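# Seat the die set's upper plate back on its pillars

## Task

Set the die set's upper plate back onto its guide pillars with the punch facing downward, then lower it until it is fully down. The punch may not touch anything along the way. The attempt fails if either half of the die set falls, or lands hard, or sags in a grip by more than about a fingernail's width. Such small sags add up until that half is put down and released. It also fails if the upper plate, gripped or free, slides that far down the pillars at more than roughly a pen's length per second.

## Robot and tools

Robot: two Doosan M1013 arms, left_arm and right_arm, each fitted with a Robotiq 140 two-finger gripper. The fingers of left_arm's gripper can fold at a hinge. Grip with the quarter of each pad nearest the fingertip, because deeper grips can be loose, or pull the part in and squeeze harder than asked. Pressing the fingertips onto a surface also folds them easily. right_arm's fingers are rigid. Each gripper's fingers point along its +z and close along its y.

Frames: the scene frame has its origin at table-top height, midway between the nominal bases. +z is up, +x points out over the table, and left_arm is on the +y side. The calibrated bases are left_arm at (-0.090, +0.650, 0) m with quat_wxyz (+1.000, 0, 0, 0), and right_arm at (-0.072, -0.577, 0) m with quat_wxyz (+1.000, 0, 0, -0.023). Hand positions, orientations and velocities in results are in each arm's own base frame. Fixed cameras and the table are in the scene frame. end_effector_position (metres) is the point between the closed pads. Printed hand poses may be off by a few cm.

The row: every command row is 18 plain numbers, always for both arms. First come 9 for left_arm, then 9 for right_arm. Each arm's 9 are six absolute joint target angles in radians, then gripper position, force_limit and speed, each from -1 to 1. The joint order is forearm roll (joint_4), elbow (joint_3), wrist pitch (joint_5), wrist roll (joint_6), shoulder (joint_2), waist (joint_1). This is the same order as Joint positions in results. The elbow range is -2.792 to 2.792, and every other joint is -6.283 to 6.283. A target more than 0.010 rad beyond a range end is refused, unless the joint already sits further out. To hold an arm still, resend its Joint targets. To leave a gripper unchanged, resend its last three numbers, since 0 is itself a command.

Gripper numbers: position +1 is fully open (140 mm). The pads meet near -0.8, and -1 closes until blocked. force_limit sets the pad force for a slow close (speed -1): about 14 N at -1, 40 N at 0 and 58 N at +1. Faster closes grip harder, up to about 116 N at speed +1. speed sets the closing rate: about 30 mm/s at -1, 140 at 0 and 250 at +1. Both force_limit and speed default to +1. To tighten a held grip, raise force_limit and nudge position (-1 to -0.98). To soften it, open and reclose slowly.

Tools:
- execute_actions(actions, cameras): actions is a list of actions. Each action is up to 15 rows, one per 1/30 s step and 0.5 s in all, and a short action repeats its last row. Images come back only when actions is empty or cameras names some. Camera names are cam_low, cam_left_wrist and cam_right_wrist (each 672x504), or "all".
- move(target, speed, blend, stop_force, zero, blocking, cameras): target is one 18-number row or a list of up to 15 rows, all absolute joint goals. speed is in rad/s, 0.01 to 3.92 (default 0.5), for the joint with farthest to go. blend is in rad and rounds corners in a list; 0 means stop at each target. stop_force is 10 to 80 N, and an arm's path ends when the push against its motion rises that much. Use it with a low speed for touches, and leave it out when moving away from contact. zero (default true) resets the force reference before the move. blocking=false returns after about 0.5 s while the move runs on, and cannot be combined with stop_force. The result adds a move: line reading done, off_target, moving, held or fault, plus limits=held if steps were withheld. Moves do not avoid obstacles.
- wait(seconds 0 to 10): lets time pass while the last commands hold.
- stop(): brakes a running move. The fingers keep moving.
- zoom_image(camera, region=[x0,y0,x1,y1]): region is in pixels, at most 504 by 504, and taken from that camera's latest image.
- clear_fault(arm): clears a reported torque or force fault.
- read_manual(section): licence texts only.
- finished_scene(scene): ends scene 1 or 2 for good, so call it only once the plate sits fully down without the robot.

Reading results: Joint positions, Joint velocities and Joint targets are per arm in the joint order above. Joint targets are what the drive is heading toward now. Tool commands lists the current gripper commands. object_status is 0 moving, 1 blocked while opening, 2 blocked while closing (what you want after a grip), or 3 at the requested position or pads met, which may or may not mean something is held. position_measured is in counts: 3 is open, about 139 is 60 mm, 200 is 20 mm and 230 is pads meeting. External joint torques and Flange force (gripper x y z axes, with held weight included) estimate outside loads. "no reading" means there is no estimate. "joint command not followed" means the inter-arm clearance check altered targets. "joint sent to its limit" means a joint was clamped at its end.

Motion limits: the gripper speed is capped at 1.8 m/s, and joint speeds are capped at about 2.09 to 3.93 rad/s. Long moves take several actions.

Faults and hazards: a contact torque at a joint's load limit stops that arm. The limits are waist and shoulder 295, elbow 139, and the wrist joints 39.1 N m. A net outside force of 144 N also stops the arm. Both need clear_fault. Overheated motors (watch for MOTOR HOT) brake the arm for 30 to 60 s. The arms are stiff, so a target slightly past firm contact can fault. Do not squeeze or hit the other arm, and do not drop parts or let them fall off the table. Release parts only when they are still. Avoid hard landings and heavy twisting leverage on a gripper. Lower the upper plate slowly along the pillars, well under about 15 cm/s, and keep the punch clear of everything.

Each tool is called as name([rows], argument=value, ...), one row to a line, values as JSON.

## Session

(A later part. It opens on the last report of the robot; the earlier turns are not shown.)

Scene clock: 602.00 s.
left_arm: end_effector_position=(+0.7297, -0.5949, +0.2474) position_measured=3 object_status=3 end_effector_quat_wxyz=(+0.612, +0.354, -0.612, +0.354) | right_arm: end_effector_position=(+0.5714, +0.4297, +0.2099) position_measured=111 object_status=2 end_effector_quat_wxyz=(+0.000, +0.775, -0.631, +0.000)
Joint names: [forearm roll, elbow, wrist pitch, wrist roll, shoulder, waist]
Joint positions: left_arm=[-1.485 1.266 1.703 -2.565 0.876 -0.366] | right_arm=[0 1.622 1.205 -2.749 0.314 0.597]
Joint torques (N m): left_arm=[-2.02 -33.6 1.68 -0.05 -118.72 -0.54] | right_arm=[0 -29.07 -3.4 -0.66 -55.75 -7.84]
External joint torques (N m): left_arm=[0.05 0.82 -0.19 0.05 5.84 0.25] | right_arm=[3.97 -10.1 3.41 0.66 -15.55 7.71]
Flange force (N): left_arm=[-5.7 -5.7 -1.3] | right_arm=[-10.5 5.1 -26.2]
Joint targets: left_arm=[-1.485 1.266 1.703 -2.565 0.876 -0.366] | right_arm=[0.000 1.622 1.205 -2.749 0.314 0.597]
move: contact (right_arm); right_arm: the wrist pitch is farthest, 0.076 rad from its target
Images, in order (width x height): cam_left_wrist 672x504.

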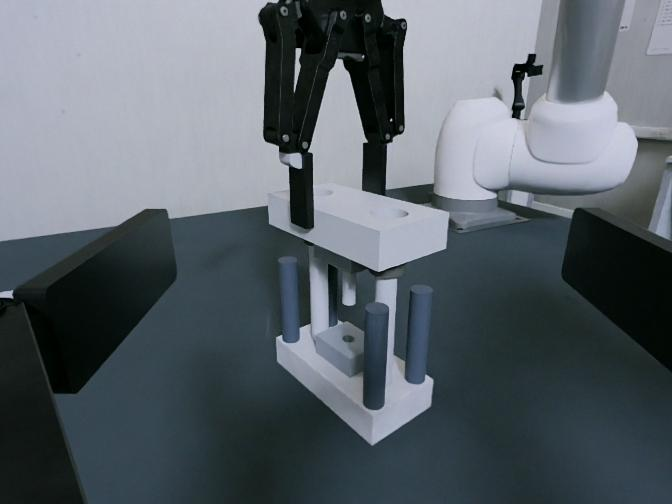

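move([
  [-1.4853,1.2660,1.7028,-2.5649,0.8758,-0.3665,1,1,-1,0,1.6217,1.2068,-2.7480,0.3131,0.5975,-1,1,-1],
], speed=0.03)

move([
  [-1.4853,1.2660,1.7028,-2.5649,0.8758,-0.3665,1,1,-1,0,1.6439,1.1715,-2.7480,0.3262,0.5975,-1,1,-1],
], speed=0.025, stop_force=22, cameras=["cam_left_wrist"])

zoom_image(camera="cam_left_wrist", region=[250, 160, 470, 380])

Scene clock: 621.10 s.
left_arm: end_effector_position=(+0.7297, -0.5949, +0.2474) position_measured=3 object_status=3 end_effector_quat_wxyz=(+0.612, +0.354, -0.612, +0.354) | right_arm: end_effector_position=(+0.5703, +0.4298, +0.2107) position_measured=111 object_status=2 end_effector_quat_wxyz=(+0.000, +0.775, -0.631, +0.000)
Joint names: [forearm roll, elbow, wrist pitch, wrist roll, shoulder, waist]
Joint positions: left_arm=[-1.485 1.266 1.703 -2.565 0.876 -0.366] | right_arm=[0 1.622 1.207 -2.748 0.313 0.597]
Joint torques (N m): left_arm=[-2.01 -33.61 1.69 -0.06 -118.94 -0.44] | right_arm=[4.43 -45.35 2.85 -0.66 -88.27 1.07]
External joint torques (N m): left_arm=[0.07 1.11 -0.22 0.06 6.99 0.44] | right_arm=[-0.44 6.05 -2.84 0.66 17.07 -1.35]
Flange force (N): left_arm=[-6.8 -6.5 -1.6] | right_arm=[-4.1 -11.0 21.5]
Joint targets: left_arm=[-1.485 1.266 1.703 -2.565 0.876 -0.366] | right_arm=[0.000 1.622 1.207 -2.748 0.313 0.598]
move: done

Scene clock: 621.77 s.
left_arm: end_effector_position=(+0.7297, -0.5949, +0.2474) position_measured=3 object_status=3 end_effector_quat_wxyz=(+0.612, +0.354, -0.612, +0.354) | right_arm: end_effector_position=(+0.5705, +0.4299, +0.2100) position_measured=111 object_status=2 end_effector_quat_wxyz=(+0.000, +0.775, -0.631, +0.000)
Joint names: [forearm roll, elbow, wrist pitch, wrist roll, shoulder, waist]
Joint positions: left_arm=[-1.485 1.266 1.703 -2.565 0.876 -0.366] | right_arm=[0 1.623 1.205 -2.748 0.313 0.597]
Joint torques (N m): left_arm=[-2.04 -33.56 1.67 -0.08 -118.78 -0.68] | right_arm=[5.56 -27.58 2.45 -0.59 -64.07 3.43]
External joint torques (N m): left_arm=[0.06 0.72 -0.18 0.08 5.73 0.43] | right_arm=[-1.57 -11.69 -2.44 0.59 -7.21 -3.46]
Flange force (N): left_arm=[-5.6 -5.8 -1.5] | right_arm=[-1.4 -12.3 -13.2]
Joint targets: left_arm=[-1.485 1.266 1.703 -2.565 0.876 -0.366] | right_arm=[0.000 1.623 1.205 -2.748 0.313 0.597]
move: contact (right_arm); right_arm: the wrist pitch is farthest, 0.033 rad from its target
Images, in order (width x height): cam_left_wrist 672x504.

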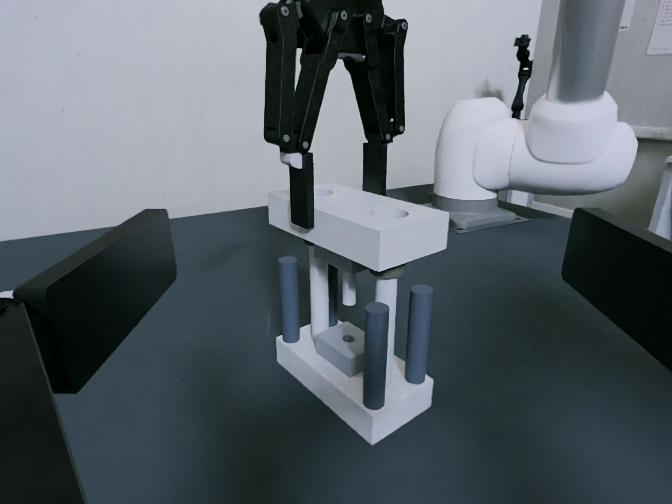

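Scaled by 2.291 from the camera's 672x504 image, which has a finer 960x720 frame.

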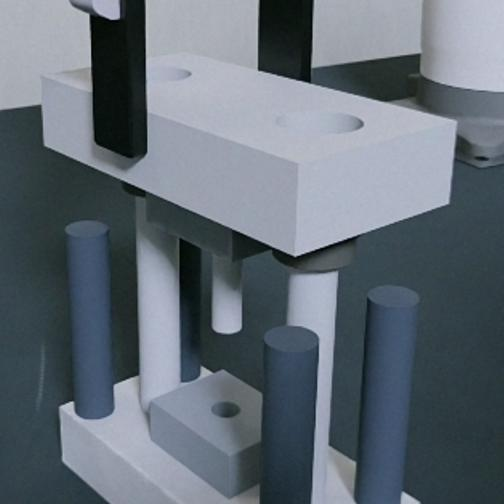

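move([
  [-1.4853,1.2660,1.7028,-2.5649,0.8758,-0.3665,1,1,-1,0,1.6213,1.2069,-2.7480,0.3134,0.59746,-1,1,-1],
], speed=0.03)

move([
  [-1.4853,1.2660,1.7028,-2.5649,0.8758,-0.3665,1,1,-1,0,1.6435,1.1717,-2.7480,0.3264,0.59746,-1,1,-1],
], speed=0.03, stop_force=28, cameras=["cam_left_wrist"])

Scene clock: 641.73 s.
left_arm: end_effector_position=(+0.7297, -0.5949, +0.2474) position_measured=3 object_status=3 end_effector_quat_wxyz=(+0.612, +0.354, -0.612, +0.354) | right_arm: end_effector_position=(+0.5705, +0.4299, +0.2107) position_measured=111 object_status=2 end_effector_quat_wxyz=(+0.000, +0.775, -0.631, +0.000)
Joint names: [forearm roll, elbow, wrist pitch, wrist roll, shoulder, waist]
Joint positions: left_arm=[-1.485 1.266 1.703 -2.565 0.876 -0.366] | right_arm=[0 1.621 1.207 -2.748 0.314 0.597]
Joint torques (N m): left_arm=[-2.02 -33.63 1.69 -0.05 -118.91 -0.46] | right_arm=[4.82 -48.46 1.46 -0.32 -89.7 1.63]
External joint torques (N m): left_arm=[0.09 0.92 -0.21 0.05 6.24 0.99] | right_arm=[-0.83 9.23 -1.45 0.32 18.53 -1.53]
Flange force (N): left_arm=[-6.1 -5.9 -2.1] | right_arm=[-1.9 -8.0 23.5]
Joint targets: left_arm=[-1.485 1.266 1.703 -2.565 0.876 -0.366] | right_arm=[0.000 1.621 1.207 -2.748 0.313 0.597]
move: done

Scene clock: 642.43 s.
left_arm: end_effector_position=(+0.7297, -0.5949, +0.2474) position_measured=3 object_status=3 end_effector_quat_wxyz=(+0.612, +0.354, -0.612, +0.354) | right_arm: end_effector_position=(+0.5707, +0.4300, +0.2093) position_measured=111 object_status=2 end_effector_quat_wxyz=(+0.000, +0.775, -0.631, +0.000)
Joint names: [forearm roll, elbow, wrist pitch, wrist roll, shoulder, waist]
Joint positions: left_arm=[-1.485 1.266 1.703 -2.565 0.876 -0.366] | right_arm=[0 1.623 1.204 -2.748 0.314 0.597]
Joint torques (N m): left_arm=[-2.02 -33.6 1.69 -0.05 -119.01 -0.48] | right_arm=[5.62 -37.04 -1.5 -0.4 -69.24 3.76]
External joint torques (N m): left_arm=[0.07 1.02 -0.21 0.05 6.81 0.39] | right_arm=[-1.61 -2.32 1.52 0.4 -2.85 -3.45]
Flange force (N): left_arm=[-6.6 -6.5 -1.5] | right_arm=[3.4 -2.8 -6.9]
Joint targets: left_arm=[-1.485 1.266 1.703 -2.565 0.876 -0.366] | right_arm=[0.000 1.623 1.204 -2.748 0.314 0.597]
move: contact (right_arm); right_arm: the wrist pitch is farthest, 0.032 rad from its target
Images, in order (width x height): cam_left_wrist 672x504.

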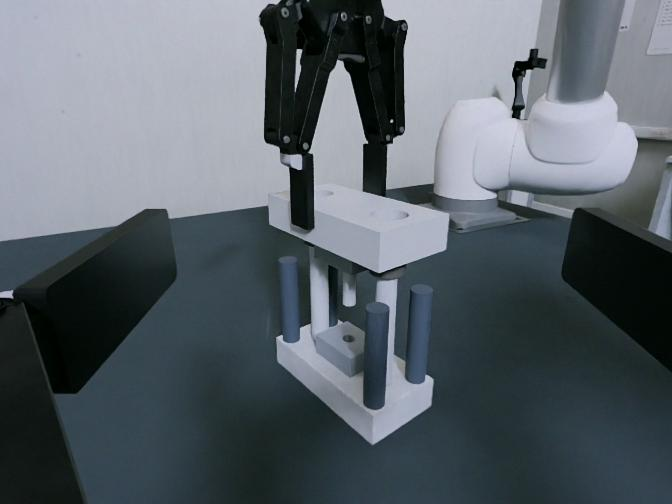

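move([
  [-1.4853,1.2660,1.7028,-2.5649,0.8758,-0.3665,1,1,-1,0,1.6435,1.1717,-2.7480,0.3264,0.5973,-1,1,-1],
], speed=0.03, stop_force=25, cameras=["all"])

zoom_image(camera="cam_left_wrist", region=[250, 160, 470, 380])

zoom_image(camera="cam_low", region=[50, 165, 160, 285])

Scene clock: 659.37 s.
left_arm: end_effector_position=(+0.7297, -0.5949, +0.2474) position_measured=3 object_status=3 end_effector_quat_wxyz=(+0.612, +0.354, -0.612, +0.354) | right_arm: end_effector_position=(+0.5708, +0.4301, +0.2048) position_measured=111 object_status=2 end_effector_quat_wxyz=(+0.000, +0.775, -0.631, +0.000)
Joint names: [forearm roll, elbow, wrist pitch, wrist roll, shoulder, waist]
Joint positions: left_arm=[-1.485 1.266 1.703 -2.565 0.876 -0.366] | right_arm=[0 1.628 1.196 -2.748 0.317 0.597]
Joint torques (N m): left_arm=[-2 -33.61 1.69 -0.07 -118.68 -0.51] | right_arm=[5.03 -30.55 -4.11 -0.4 -56.9 2.86]
External joint torques (N m): left_arm=[0.06 0.91 -0.21 0.07 6.05 0.78] | right_arm=[-1.06 -8.57 4.13 0.4 -14.77 -3.08]
Flange force (N): left_arm=[-5.9 -5.6 -1.8] | right_arm=[4.4 0.6 -25.3]
Joint targets: left_arm=[-1.485 1.266 1.703 -2.565 0.876 -0.366] | right_arm=[0.000 1.628 1.196 -2.748 0.317 0.597]
move: contact (right_arm); right_arm: the wrist pitch is farthest, 0.025 rad from its target

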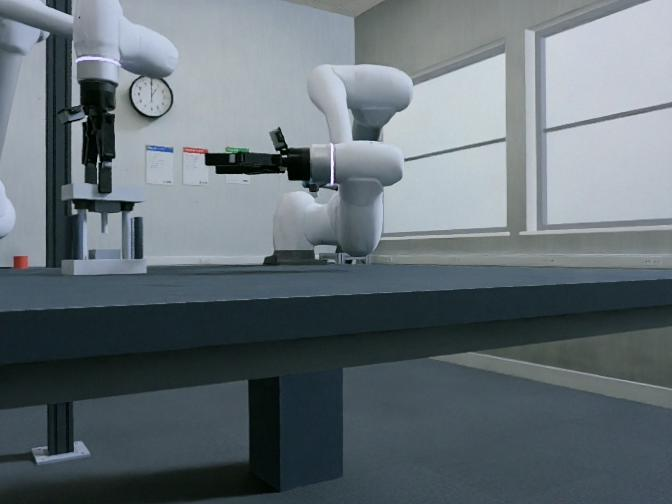

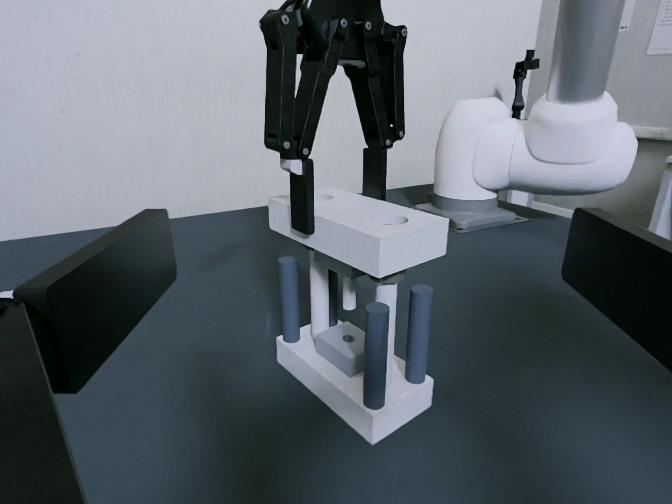

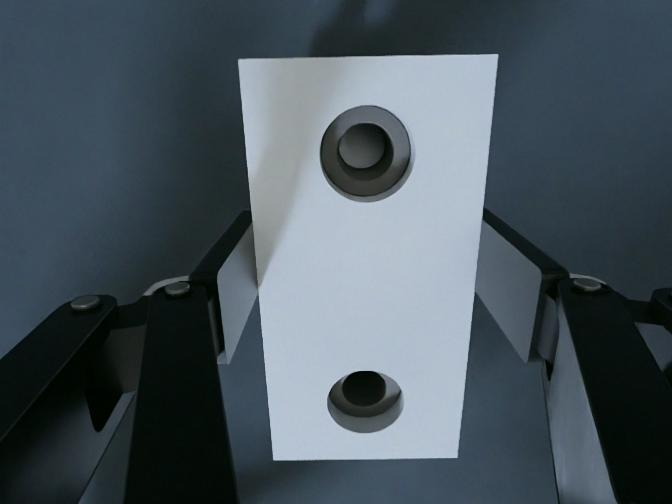

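Scaled by 2.291 from the camera's 672x504 image, which has a finer 960x720 frame.

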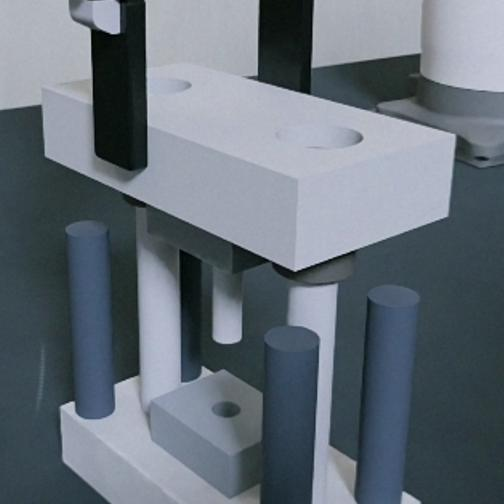

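Scaled by 4.200 from the camera's 672x504 image, which has a finer 960x720 frame.

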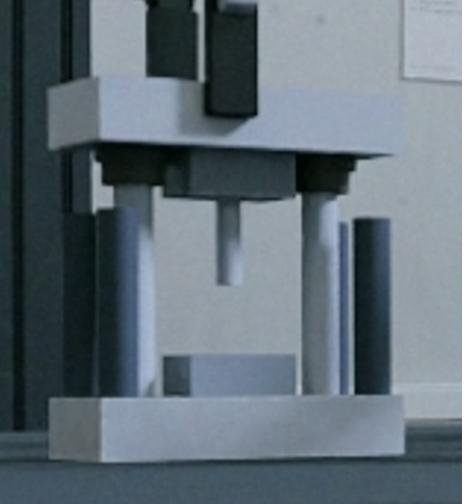

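move([
  [-1.4853,1.2660,1.7028,-2.5649,0.8758,-0.3665,1,1,-1,0,1.6435,1.1717,-2.7480,0.3264,0.5972,-1,1,-1],
], speed=0.03, stop_force=30)

move([
  [-1.4853,1.2660,1.7028,-2.5649,0.8758,-0.3665,1,1,-1,0,1.6694,1.1292,-2.7490,0.3430,0.5972,-1,1,-1],
], speed=0.02, stop_force=25, cameras=["all"])

zoom_image(camera="cam_left_wrist", region=[250, 170, 470, 450])

Scene clock: 670.33 s.
left_arm: end_effector_position=(+0.7297, -0.5949, +0.2474) position_measured=3 object_status=3 end_effector_quat_wxyz=(+0.612, +0.354, -0.612, +0.354) | right_arm: end_effector_position=(+0.5709, +0.4299, +0.1899) position_measured=111 object_status=2 end_effector_quat_wxyz=(+0.000, +0.775, -0.632, +0.000)
Joint names: [forearm roll, elbow, wrist pitch, wrist roll, shoulder, waist]
Joint positions: left_arm=[-1.485 1.266 1.703 -2.565 0.876 -0.366] | right_arm=[0 1.644 1.172 -2.748 0.326 0.597]
Joint torques (N m): left_arm=[-2.06 -33.61 1.67 -0.06 -118.8 -0.62] | right_arm=[3.04 -41.19 -2.11 -0.26 -77.01 -1.47]
External joint torques (N m): left_arm=[0.1 0.97 -0.19 0.06 6.4 0.33] | right_arm=[0.88 2.56 2.12 0.26 5.2 1.47]
Flange force (N): left_arm=[-6.2 -6.1 -1.4] | right_arm=[-3.8 -2.4 2.4]
Joint targets: left_arm=[-1.485 1.266 1.703 -2.565 0.876 -0.366] | right_arm=[0.000 1.643 1.172 -2.748 0.326 0.597]
move: done

Scene clock: 672.60 s.
left_arm: end_effector_position=(+0.7297, -0.5949, +0.2474) position_measured=3 object_status=3 end_effector_quat_wxyz=(+0.612, +0.354, -0.612, +0.354) | right_arm: end_effector_position=(+0.5711, +0.4301, +0.1704) position_measured=111 object_status=2 end_effector_quat_wxyz=(+0.000, +0.776, -0.631, +0.000)
Joint names: [forearm roll, elbow, wrist pitch, wrist roll, shoulder, waist]
Joint positions: left_arm=[-1.485 1.266 1.703 -2.565 0.876 -0.366] | right_arm=[0 1.664 1.138 -2.749 0.339 0.597]
Joint torques (N m): left_arm=[-2.01 -33.66 1.67 -0.07 -118.99 -0.54] | right_arm=[2.95 -27.65 -6.87 -0.36 -50.51 -0.38]
External joint torques (N m): left_arm=[0.06 0.98 -0.19 0.07 6.44 0.66] | right_arm=[0.93 -10.6 6.89 0.36 -22.81 0.31]
Flange force (N): left_arm=[-6.3 -6.0 -1.8] | right_arm=[2.3 7.1 -37.9]
Joint targets: left_arm=[-1.485 1.266 1.703 -2.565 0.876 -0.366] | right_arm=[0.000 1.664 1.138 -2.749 0.339 0.597]
move: contact (right_arm)

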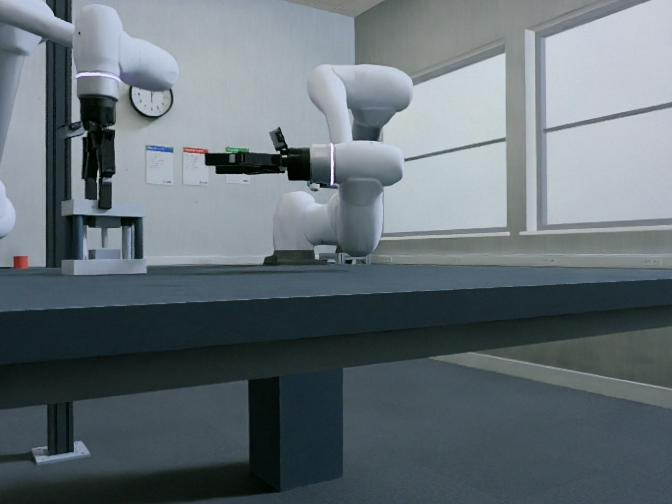

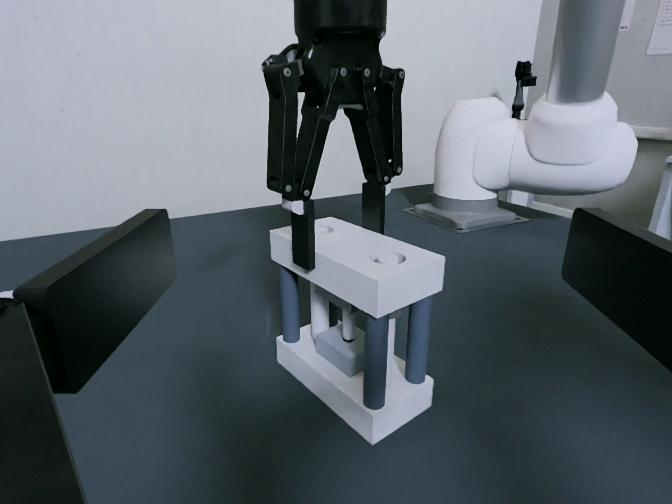

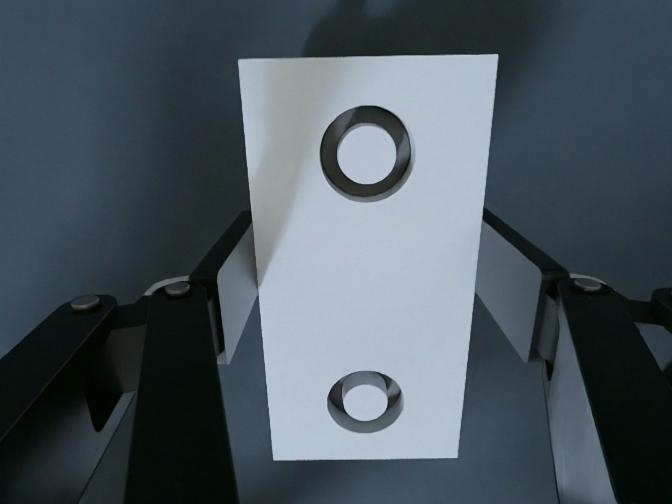

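Scaled by 1.800 from the camera's 672x504 image, which has a finer 960x720 frame.

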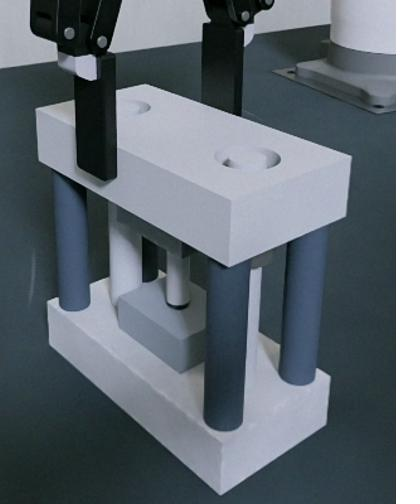

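move([
  [-1.4853,1.2660,1.7028,-2.5649,0.8758,-0.3665,1,1,-1,0,1.6636,1.1386,-2.7490,0.3388,0.5972,-1,1,-1],
  [-1.4853,1.2660,1.7028,-2.5649,0.8758,-0.3665,1,1,-1,0,1.6636,1.1386,-2.7490,0.3388,0.5972,1,1,-1],
  [-1.4853,1.2660,1.7028,-2.5649,0.8758,-0.3665,1,1,-1,0,1.4648,1.4121,-2.7490,0.2646,0.5972,1,1,-1],
], speed=[0.05,0.2,0.2], cameras=["all"])

zoom_image(camera="cam_left_wrist", region=[250, 170, 470, 450])

Scene clock: 688.40 s.
left_arm: end_effector_position=(+0.7297, -0.5949, +0.2474) position_measured=3 object_status=3 end_effector_quat_wxyz=(+0.612, +0.354, -0.612, +0.354) | right_arm: end_effector_position=(+0.5711, +0.4301, +0.3302) position_measured=3 object_status=3 end_effector_quat_wxyz=(+0.000, +0.776, -0.631, +0.000)
Joint names: [forearm roll, elbow, wrist pitch, wrist roll, shoulder, waist]
Joint positions: left_arm=[-1.485 1.266 1.703 -2.565 0.876 -0.366] | right_arm=[0 1.465 1.412 -2.749 0.264 0.597]
Joint torques (N m): left_arm=[-2.02 -33.61 1.68 -0.03 -118.88 -0.49] | right_arm=[3.69 -40.76 0.04 -0.27 -70.29 -0.92]
External joint torques (N m): left_arm=[0.02 0.87 -0.19 0.03 6.2 -0.29] | right_arm=[0.54 -0.83 -0.02 0.27 1.19 1.01]
Flange force (N): left_arm=[-6.0 -6.2 -0.8] | right_arm=[-3.2 -2.6 -0.9]
Joint targets: left_arm=[-1.485 1.266 1.703 -2.565 0.876 -0.366] | right_arm=[0.000 1.465 1.412 -2.749 0.265 0.597]
move: done

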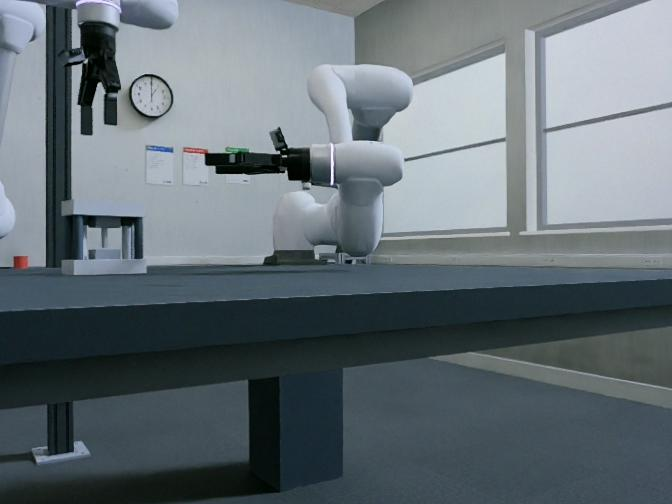

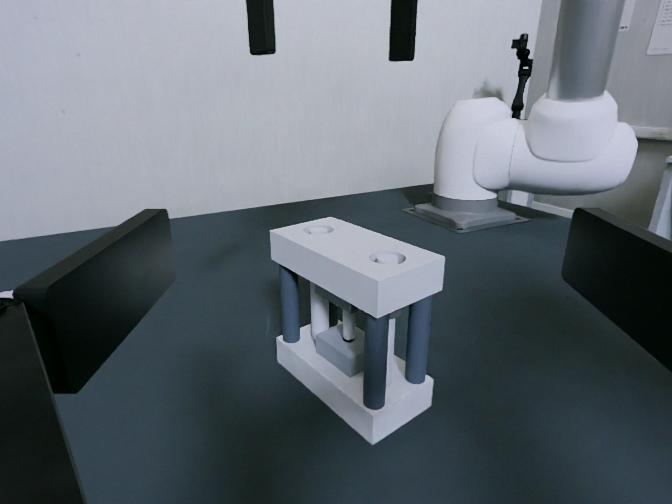

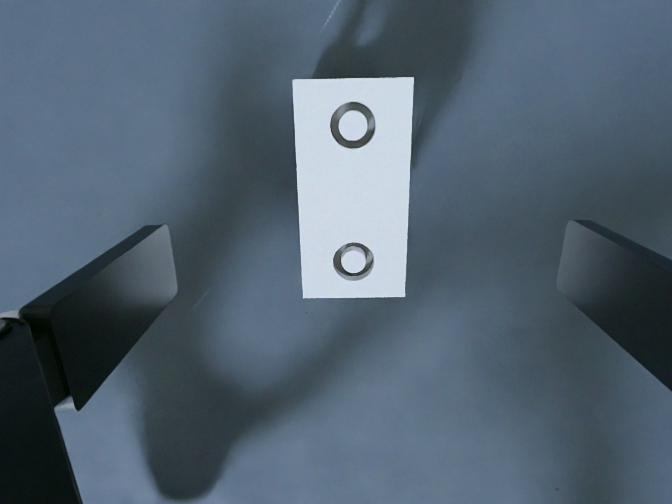

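Scaled by 1.800 from the camera's 672x504 image, which has a finer 960x720 frame.

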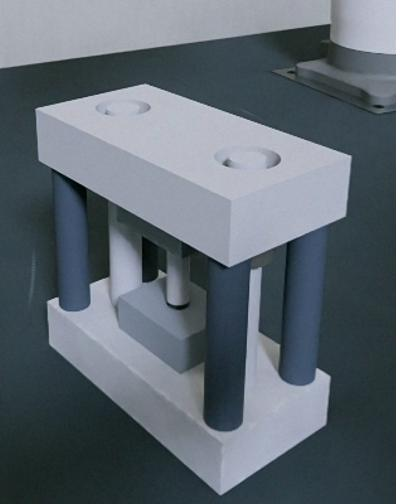

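finished_scene(scene=2)

The scene is finished: the task was done.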